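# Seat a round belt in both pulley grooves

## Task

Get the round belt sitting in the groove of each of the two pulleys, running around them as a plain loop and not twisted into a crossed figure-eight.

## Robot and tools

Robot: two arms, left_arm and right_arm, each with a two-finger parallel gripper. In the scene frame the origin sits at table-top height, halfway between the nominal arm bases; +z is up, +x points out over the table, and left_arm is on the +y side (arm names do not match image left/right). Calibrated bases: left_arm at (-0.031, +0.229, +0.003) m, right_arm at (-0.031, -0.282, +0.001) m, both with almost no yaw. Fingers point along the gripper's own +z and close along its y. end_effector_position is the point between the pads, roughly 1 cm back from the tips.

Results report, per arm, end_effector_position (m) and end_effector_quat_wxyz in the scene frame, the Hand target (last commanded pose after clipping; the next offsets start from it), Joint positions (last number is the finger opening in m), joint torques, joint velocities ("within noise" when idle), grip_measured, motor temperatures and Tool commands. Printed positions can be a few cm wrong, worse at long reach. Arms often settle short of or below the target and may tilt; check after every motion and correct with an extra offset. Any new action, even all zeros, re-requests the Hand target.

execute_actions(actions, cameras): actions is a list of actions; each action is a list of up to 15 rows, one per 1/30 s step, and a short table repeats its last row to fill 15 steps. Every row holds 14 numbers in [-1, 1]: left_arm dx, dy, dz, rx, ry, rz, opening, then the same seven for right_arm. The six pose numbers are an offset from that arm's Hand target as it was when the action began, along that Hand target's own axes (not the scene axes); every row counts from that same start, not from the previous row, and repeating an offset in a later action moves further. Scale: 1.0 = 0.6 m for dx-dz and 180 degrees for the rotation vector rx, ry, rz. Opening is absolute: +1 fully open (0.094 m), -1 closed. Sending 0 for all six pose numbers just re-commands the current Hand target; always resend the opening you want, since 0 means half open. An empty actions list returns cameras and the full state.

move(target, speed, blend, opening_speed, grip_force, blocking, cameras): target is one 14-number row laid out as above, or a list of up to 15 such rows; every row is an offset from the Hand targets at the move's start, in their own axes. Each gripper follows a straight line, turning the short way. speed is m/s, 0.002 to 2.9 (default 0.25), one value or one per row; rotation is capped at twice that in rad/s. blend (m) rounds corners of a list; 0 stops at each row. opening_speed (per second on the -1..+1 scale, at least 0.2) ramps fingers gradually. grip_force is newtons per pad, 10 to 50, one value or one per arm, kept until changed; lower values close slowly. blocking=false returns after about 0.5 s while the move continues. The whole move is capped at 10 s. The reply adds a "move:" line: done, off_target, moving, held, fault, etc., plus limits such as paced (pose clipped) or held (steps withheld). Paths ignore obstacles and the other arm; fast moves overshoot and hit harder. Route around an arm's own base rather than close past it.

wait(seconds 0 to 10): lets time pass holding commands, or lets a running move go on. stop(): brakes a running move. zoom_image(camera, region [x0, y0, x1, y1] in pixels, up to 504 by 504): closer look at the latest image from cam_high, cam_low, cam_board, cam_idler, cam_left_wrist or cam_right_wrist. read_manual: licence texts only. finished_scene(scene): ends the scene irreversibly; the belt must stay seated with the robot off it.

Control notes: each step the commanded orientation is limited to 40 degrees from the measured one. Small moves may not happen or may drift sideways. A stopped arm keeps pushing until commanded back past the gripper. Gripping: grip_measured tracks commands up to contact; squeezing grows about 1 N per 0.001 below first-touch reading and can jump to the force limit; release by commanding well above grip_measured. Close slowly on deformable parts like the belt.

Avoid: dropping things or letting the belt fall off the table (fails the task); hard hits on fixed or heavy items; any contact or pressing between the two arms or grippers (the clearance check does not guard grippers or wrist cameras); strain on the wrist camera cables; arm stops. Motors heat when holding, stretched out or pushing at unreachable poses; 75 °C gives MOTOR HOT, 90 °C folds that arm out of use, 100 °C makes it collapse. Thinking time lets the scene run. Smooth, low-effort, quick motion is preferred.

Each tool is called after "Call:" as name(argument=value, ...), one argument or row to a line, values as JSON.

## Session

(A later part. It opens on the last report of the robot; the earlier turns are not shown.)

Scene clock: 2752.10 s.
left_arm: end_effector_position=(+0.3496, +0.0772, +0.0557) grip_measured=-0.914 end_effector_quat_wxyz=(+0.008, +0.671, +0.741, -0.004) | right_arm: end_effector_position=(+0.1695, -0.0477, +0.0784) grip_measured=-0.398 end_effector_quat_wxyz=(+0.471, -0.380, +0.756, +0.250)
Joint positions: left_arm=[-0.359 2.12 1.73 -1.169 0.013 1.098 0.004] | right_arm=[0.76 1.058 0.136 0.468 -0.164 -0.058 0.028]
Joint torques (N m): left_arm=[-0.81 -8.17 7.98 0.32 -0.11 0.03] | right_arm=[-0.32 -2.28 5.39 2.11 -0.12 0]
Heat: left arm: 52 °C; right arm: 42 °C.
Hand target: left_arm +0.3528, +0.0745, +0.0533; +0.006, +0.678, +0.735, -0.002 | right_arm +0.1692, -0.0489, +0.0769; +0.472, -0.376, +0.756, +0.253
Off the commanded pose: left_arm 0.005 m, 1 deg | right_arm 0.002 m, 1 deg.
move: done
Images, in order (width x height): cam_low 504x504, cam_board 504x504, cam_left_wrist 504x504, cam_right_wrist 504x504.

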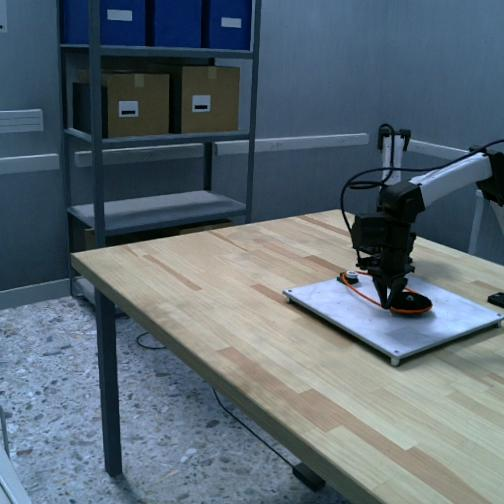

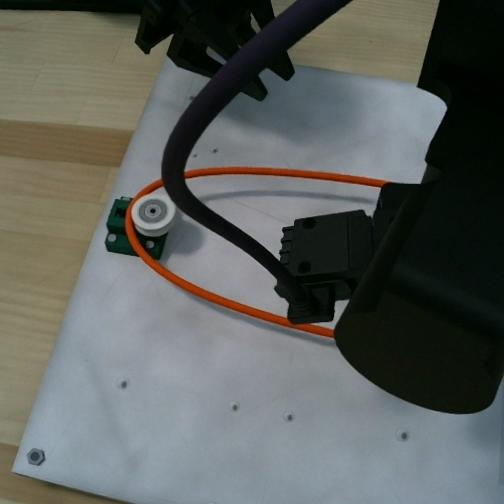

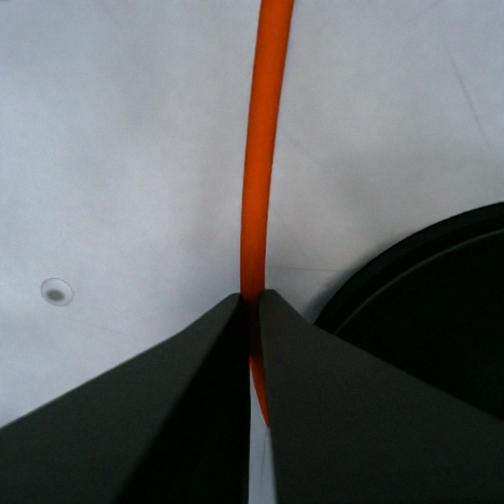

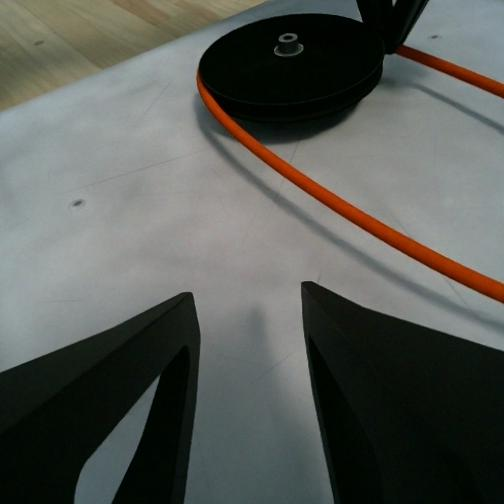

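Call:
move(
  target=[0,0,0,0,0,0,-0.7,0,0,0,0,0,0,-0.4],
  opening_speed=0.2,
  cameras=["cam_right_wrist","cam_low","cam_left_wrist"],
)

Call:
zoom_image(
  camera="cam_low",
  region=[370, 260, 470, 340],
)

Call:
zoom_image(
  camera="cam_right_wrist",
  region=[180, 0, 340, 160],
)

Scene clock: 2761.83 s.
left_arm: end_effector_position=(+0.3531, +0.0762, +0.0562) grip_measured=-0.702 end_effector_quat_wxyz=(+0.014, +0.672, +0.741, -0.001) | right_arm: end_effector_position=(+0.1695, -0.0477, +0.0784) grip_measured=-0.398 end_effector_quat_wxyz=(+0.471, -0.380, +0.756, +0.250)
Joint positions: left_arm=[-0.359 2.12 1.732 -1.157 0.011 1.099 0.014] | right_arm=[0.76 1.058 0.136 0.468 -0.164 -0.058 0.028]
Joint torques (N m): left_arm=[-0.77 -8.21 7.77 0.22 -0.1 0.03] | right_arm=[-0.42 -2.33 5.19 2.11 -0.12 -0.03]
Heat: left arm: 52 °C; right arm: 43 °C.
Hand target: left_arm +0.3528, +0.0744, +0.0533; +0.006, +0.678, +0.735, -0.002 | right_arm +0.1692, -0.0489, +0.0769; +0.472, -0.376, +0.756, +0.253
Off the commanded pose: left_arm 0.003 m, 1 deg | right_arm 0.002 m, 1 deg.
move: done
Images, in order (width x height): cam_low 504x504, cam_left_wrist 504x504, cam_right_wrist 504x504.

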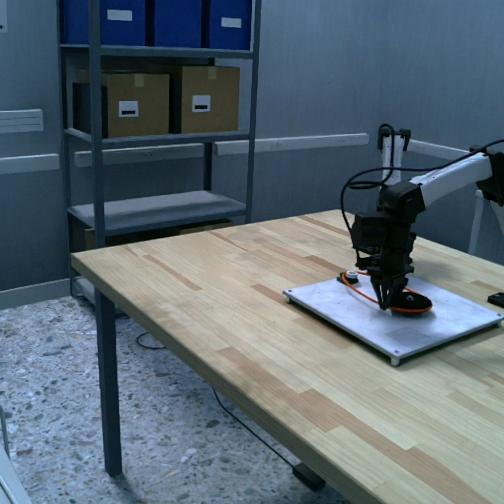

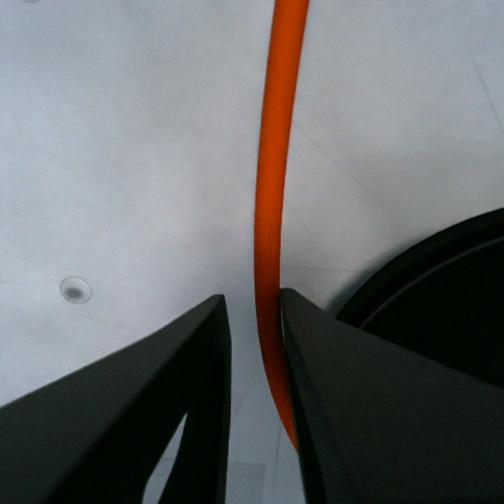

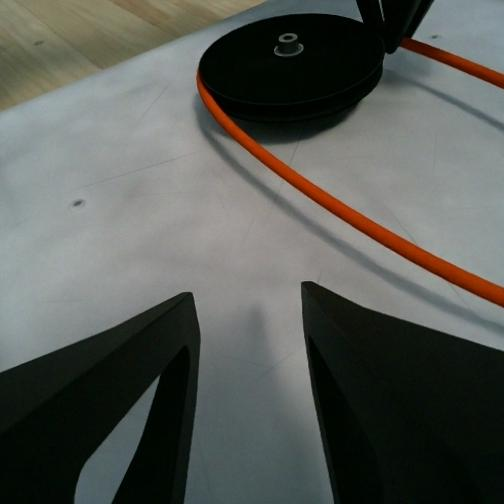

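Scaled by 5.040 from the camera's 504x504 image, which has a finer 720x720 frame.

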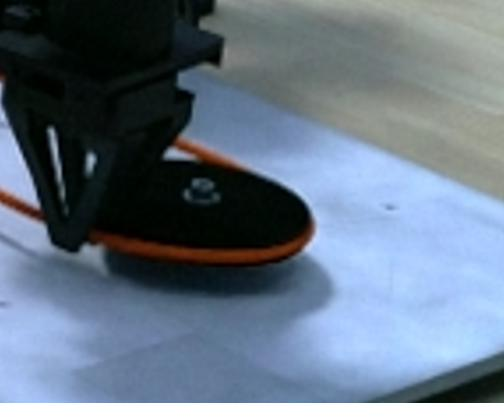

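Scaled by 3.150 from the camera's 504x504 image, which has a finer 720x720 frame.

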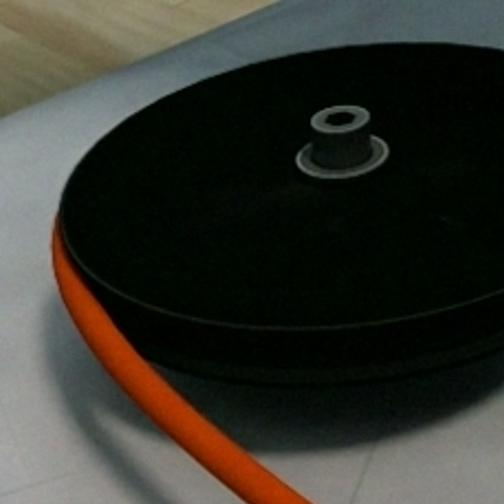

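Call:
move(
  target=[
    [-0.0236,-0.0187,0,0,0,0,-0.7,0,0,0,0,0,0,-0.4],
    [-0.0236,-0.0187,-0.1,0,0,0,-0.7,0,0,0,0,0,0,-0.4],
  ],
  speed=0.05,
  cameras=["cam_right_wrist","cam_low","cam_left_wrist","cam_board","cam_idler"],
)

Call:
zoom_image(
  camera="cam_low",
  region=[370, 260, 470, 340],
)

Call:
zoom_image(
  camera="cam_right_wrist",
  region=[180, 0, 340, 160],
)

Call:
zoom_image(
  camera="cam_idler",
  region=[404, 150, 504, 270],
)

Scene clock: 2777.03 s.
left_arm: end_effector_position=(+0.3415, +0.0606, +0.1044) grip_measured=-0.702 end_effector_quat_wxyz=(+0.000, +0.680, +0.733, -0.005) | right_arm: end_effector_position=(+0.1695, -0.0477, +0.0784) grip_measured=-0.398 end_effector_quat_wxyz=(+0.471, -0.380, +0.756, +0.250)
Joint positions: left_arm=[-0.406 2.12 1.924 -1.377 0.01 1.075 0.014] | right_arm=[0.76 1.058 0.136 0.468 -0.164 -0.058 0.028]
Joint torques (N m): left_arm=[-0.38 -10.36 8.08 0.14 -0.08 -0.19] | right_arm=[-0.38 -2.18 5.14 2.06 -0.17 0.05]
Heat: left arm: 53 °C; right arm: 43 °C.
Hand target: left_arm +0.3424, +0.0601, +0.1134; +0.006, +0.678, +0.735, -0.002 | right_arm +0.1692, -0.0489, +0.0769; +0.472, -0.376, +0.756, +0.253
Off the commanded pose: left_arm 0.009 m, 1 deg | right_arm 0.002 m, 1 deg.
move: done
Images, in order (width x height): cam_low 504x504, cam_board 504x504, cam_idler 504x504, cam_left_wrist 504x504, cam_right_wrist 504x504.

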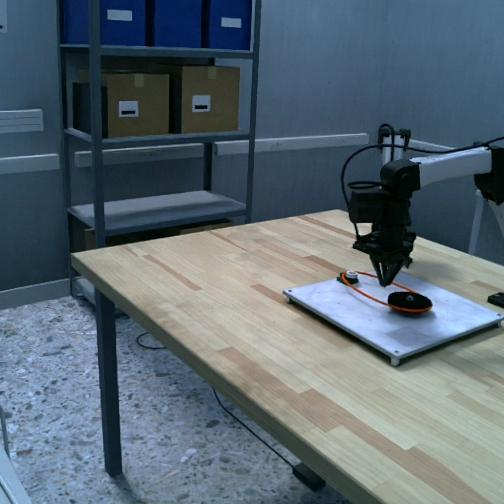

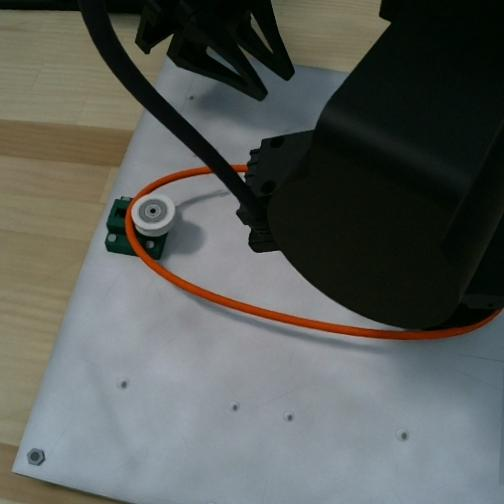

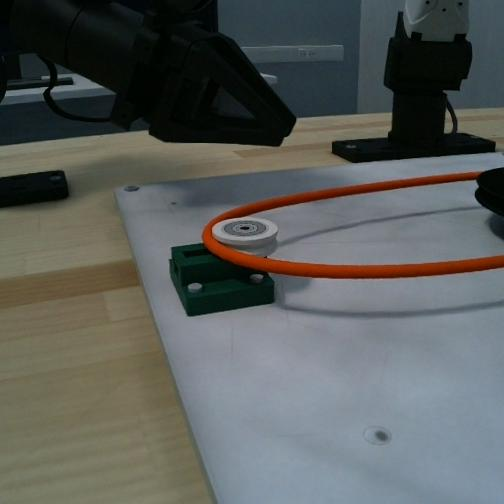

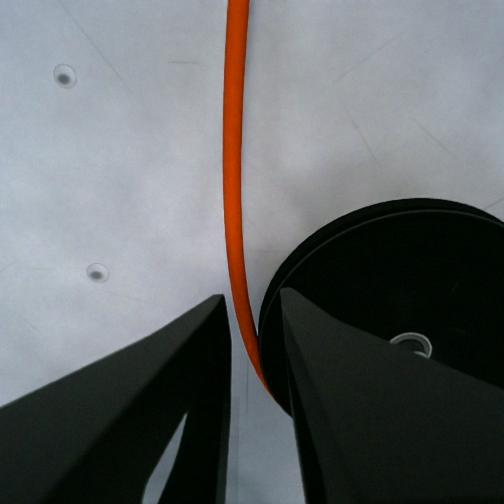

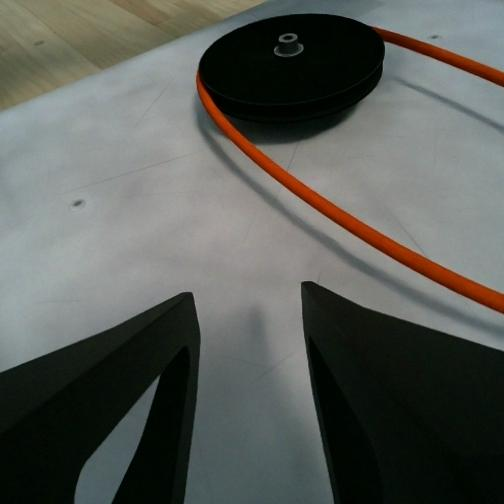

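Scaled by 5.040 from the camera's 504x504 image, which has a finer 720x720 frame.

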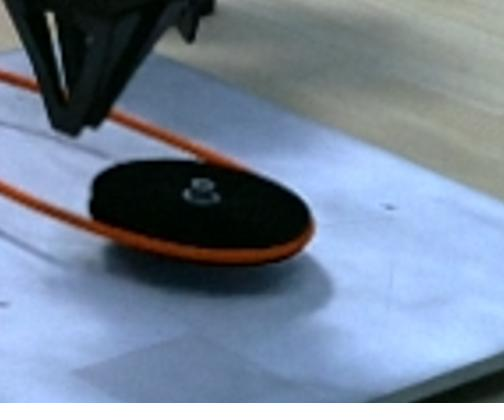

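Scaled by 3.150 from the camera's 504x504 image, which has a finer 720x720 frame.

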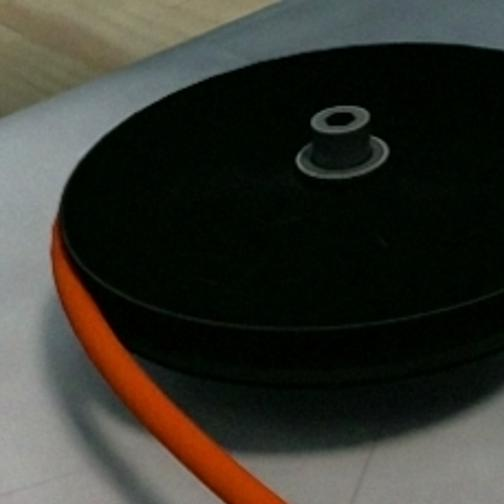

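Scaled by 4.200 from the camera's 504x504 image, which has a finer 720x720 frame.

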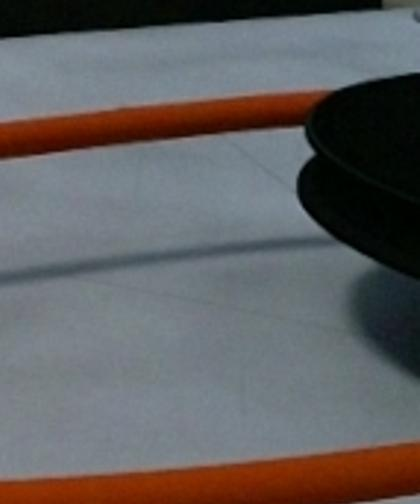

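Call:
move(
  target=[
    [0.1,0,-0.12,0,0,-0.3,-0.7,0,0,0,0,0,0,-0.4],
    [0.283,-0.05,-0.12,0,0,-0.96,-0.7,0,0,0,0,0,0,-0.4],
  ],
  speed=0.3,
  blend=0.03,
  cameras=["cam_left_wrist","cam_high","cam_board","cam_low"],
)

Scene clock: 2794.17 s.
left_arm: end_effector_position=(+0.3001, +0.2269, +0.1735) grip_measured=-0.702 end_effector_quat_wxyz=(+0.014, +0.685, -0.728, -0.006) | right_arm: end_effector_position=(+0.1695, -0.0477, +0.0784) grip_measured=-0.398 end_effector_quat_wxyz=(+0.471, -0.380, +0.756, +0.250)
Joint positions: left_arm=[0.013 1.845 1.809 -1.564 0.01 -1.511 0.014] | right_arm=[0.76 1.058 0.136 0.468 -0.164 -0.058 0.028]
Joint torques (N m): left_arm=[0.09 -10.44 5.49 0.28 -0.11 -0.25] | right_arm=[-0.36 -2.24 5.26 2.08 -0.06 0.02]
Motor temperatures (°C): left_arm=[25 57 47 23 25 23 30] | right_arm=[24 38 33 43 25 22 23]
Heat: left arm: 57 °C; right arm: 43 °C.
Hand target: left_arm +0.2983, +0.2277, +0.1832; +0.001, +0.691, -0.723, +0.006 | right_arm +0.1692, -0.0489, +0.0769; +0.472, -0.376, +0.756, +0.253
Off the commanded pose: left_arm 0.010 m, 2 deg | right_arm 0.002 m, 1 deg.
move: done
Images, in order (width x height): cam_high 504x504, cam_low 504x504, cam_board 504x504, cam_left_wrist 504x504.

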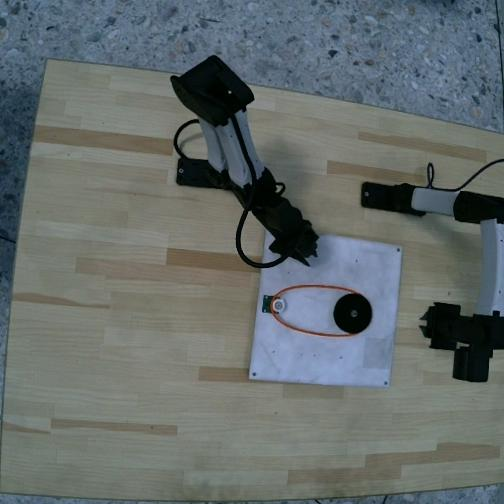

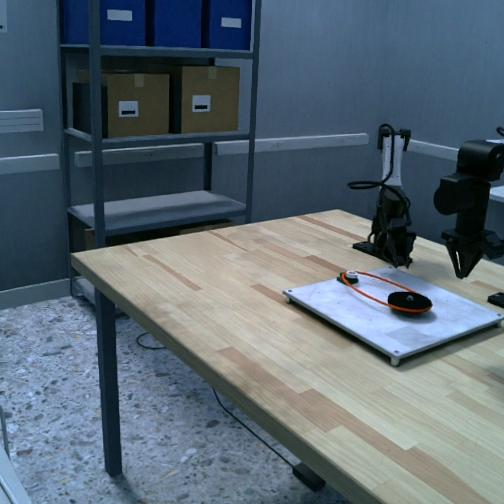

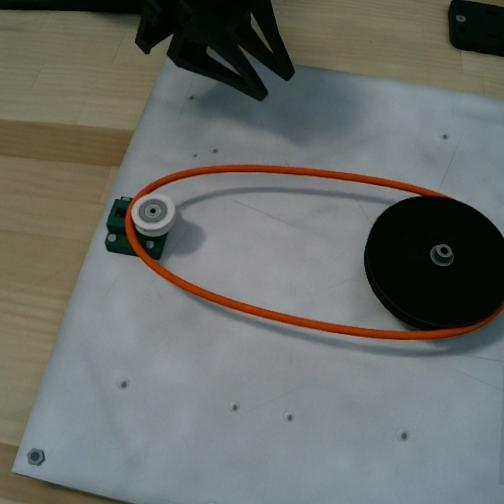

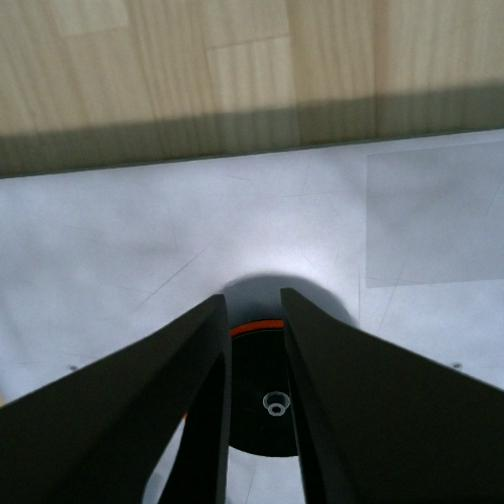

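Call:
move(
  target=[-0.03,0,0.06,0,0.2,0,-0.7,0,0,0,0,0,0,-0.4],
  speed=0.2,
)

Call:
move(
  target=[0.02,0,0.06,0,0.14,0,-0.7,0,0,0,0,0,0,-0.4],
  speed=0.15,
  cameras=["cam_left_wrist"],
)

Scene clock: 2806.10 s.
left_arm: end_effector_position=(+0.3032, +0.2478, +0.1491) grip_measured=-0.702 end_effector_quat_wxyz=(+0.203, +0.658, -0.690, +0.223) | right_arm: end_effector_position=(+0.1695, -0.0477, +0.0784) grip_measured=-0.398 end_effector_quat_wxyz=(+0.471, -0.380, +0.756, +0.250)
Joint positions: left_arm=[0.358 1.946 1.714 -1.557 0.577 -1.114 0.014] | right_arm=[0.76 1.058 0.136 0.468 -0.164 -0.058 0.028]
Joint torques (N m): left_arm=[-0.01 -7.28 5.35 -0.3 0.31 0] | right_arm=[-0.49 -2.36 5.2 2.04 -0.14 0.05]
Motor temperatures (°C): left_arm=[25 57 46 23 25 23 30] | right_arm=[24 38 33 44 25 22 23]
Heat: left arm: 57 °C; right arm: 44 °C.
Hand target: left_arm +0.2994, +0.2453, +0.1471; +0.224, +0.655, -0.687, +0.220 | right_arm +0.1692, -0.0489, +0.0769; +0.472, -0.376, +0.756, +0.253
Off the commanded pose: left_arm 0.005 m, 3 deg | right_arm 0.002 m, 1 deg.
joint sent to its limit (left arm) — joint 4 (wrist pitch), lower limit. The joint targets still meet the commanded pose.
move: off_target (left_arm)

Scene clock: 2808.23 s.
left_arm: end_effector_position=(+0.2999, +0.2141, +0.1260) grip_measured=-0.702 end_effector_quat_wxyz=(+0.324, +0.609, -0.626, +0.364) | right_arm: end_effector_position=(+0.1695, -0.0477, +0.0784) grip_measured=-0.398 end_effector_quat_wxyz=(+0.471, -0.380, +0.756, +0.250)
Joint positions: left_arm=[0.403 2.055 1.546 -1.561 0.928 -0.901 0.014] | right_arm=[0.76 1.058 0.136 0.468 -0.164 -0.058 0.028]
Joint torques (N m): left_arm=[0.38 -7.47 4.85 -0.74 0.47 0.01] | right_arm=[-0.36 -2.37 5.16 2.06 -0.15 0.03]
Motor temperatures (°C): left_arm=[25 57 46 23 25 23 30] | right_arm=[24 38 33 44 25 22 23]
Heat: left arm: 57 °C; right arm: 44 °C.
Hand target: left_arm +0.2981, +0.2141, +0.1253; +0.369, +0.592, -0.621, +0.357 | right_arm +0.1692, -0.0489, +0.0769; +0.472, -0.376, +0.756, +0.253
Off the commanded pose: left_arm 0.002 m, 6 deg | right_arm 0.002 m, 1 deg.
joint sent to its limit (left arm) — joint 4 (wrist pitch), lower limit. The joint targets are off in orientation, not in position.
move: off_target (left_arm)
Images, in order (width x height): cam_left_wrist 504x504.

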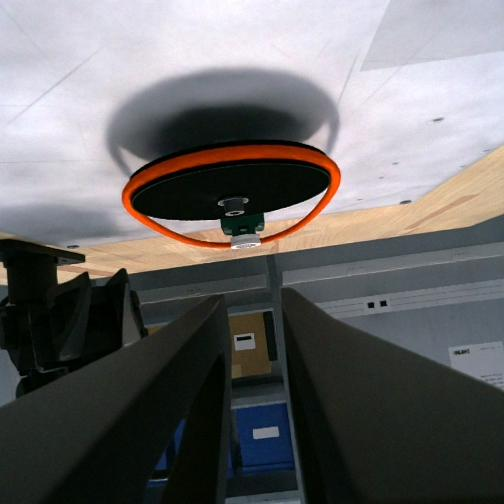

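Call:
zoom_image(
  camera="cam_left_wrist",
  region=[100, 120, 360, 270],
)

Call:
zoom_image(
  camera="cam_left_wrist",
  region=[180, 120, 280, 200],
)

Scaled by 1.938 from the camera's 504x504 image, which has a finer 720x720 frame.

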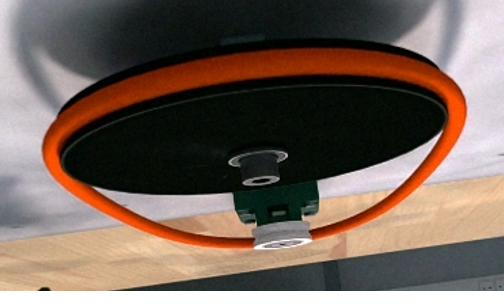

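Scaled by 5.040 from the camera's 504x504 image, which has a finer 720x720 frame.

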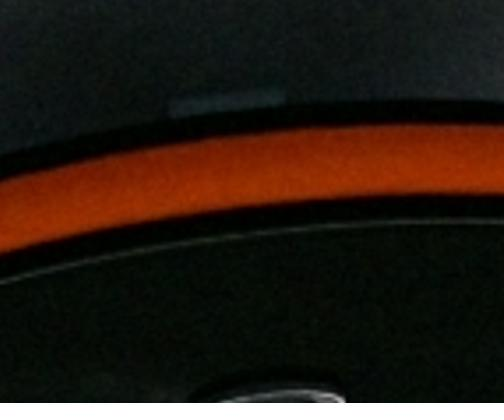

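Call:
finished_scene(
  scene=1,
)

The scene is finished: the task was done.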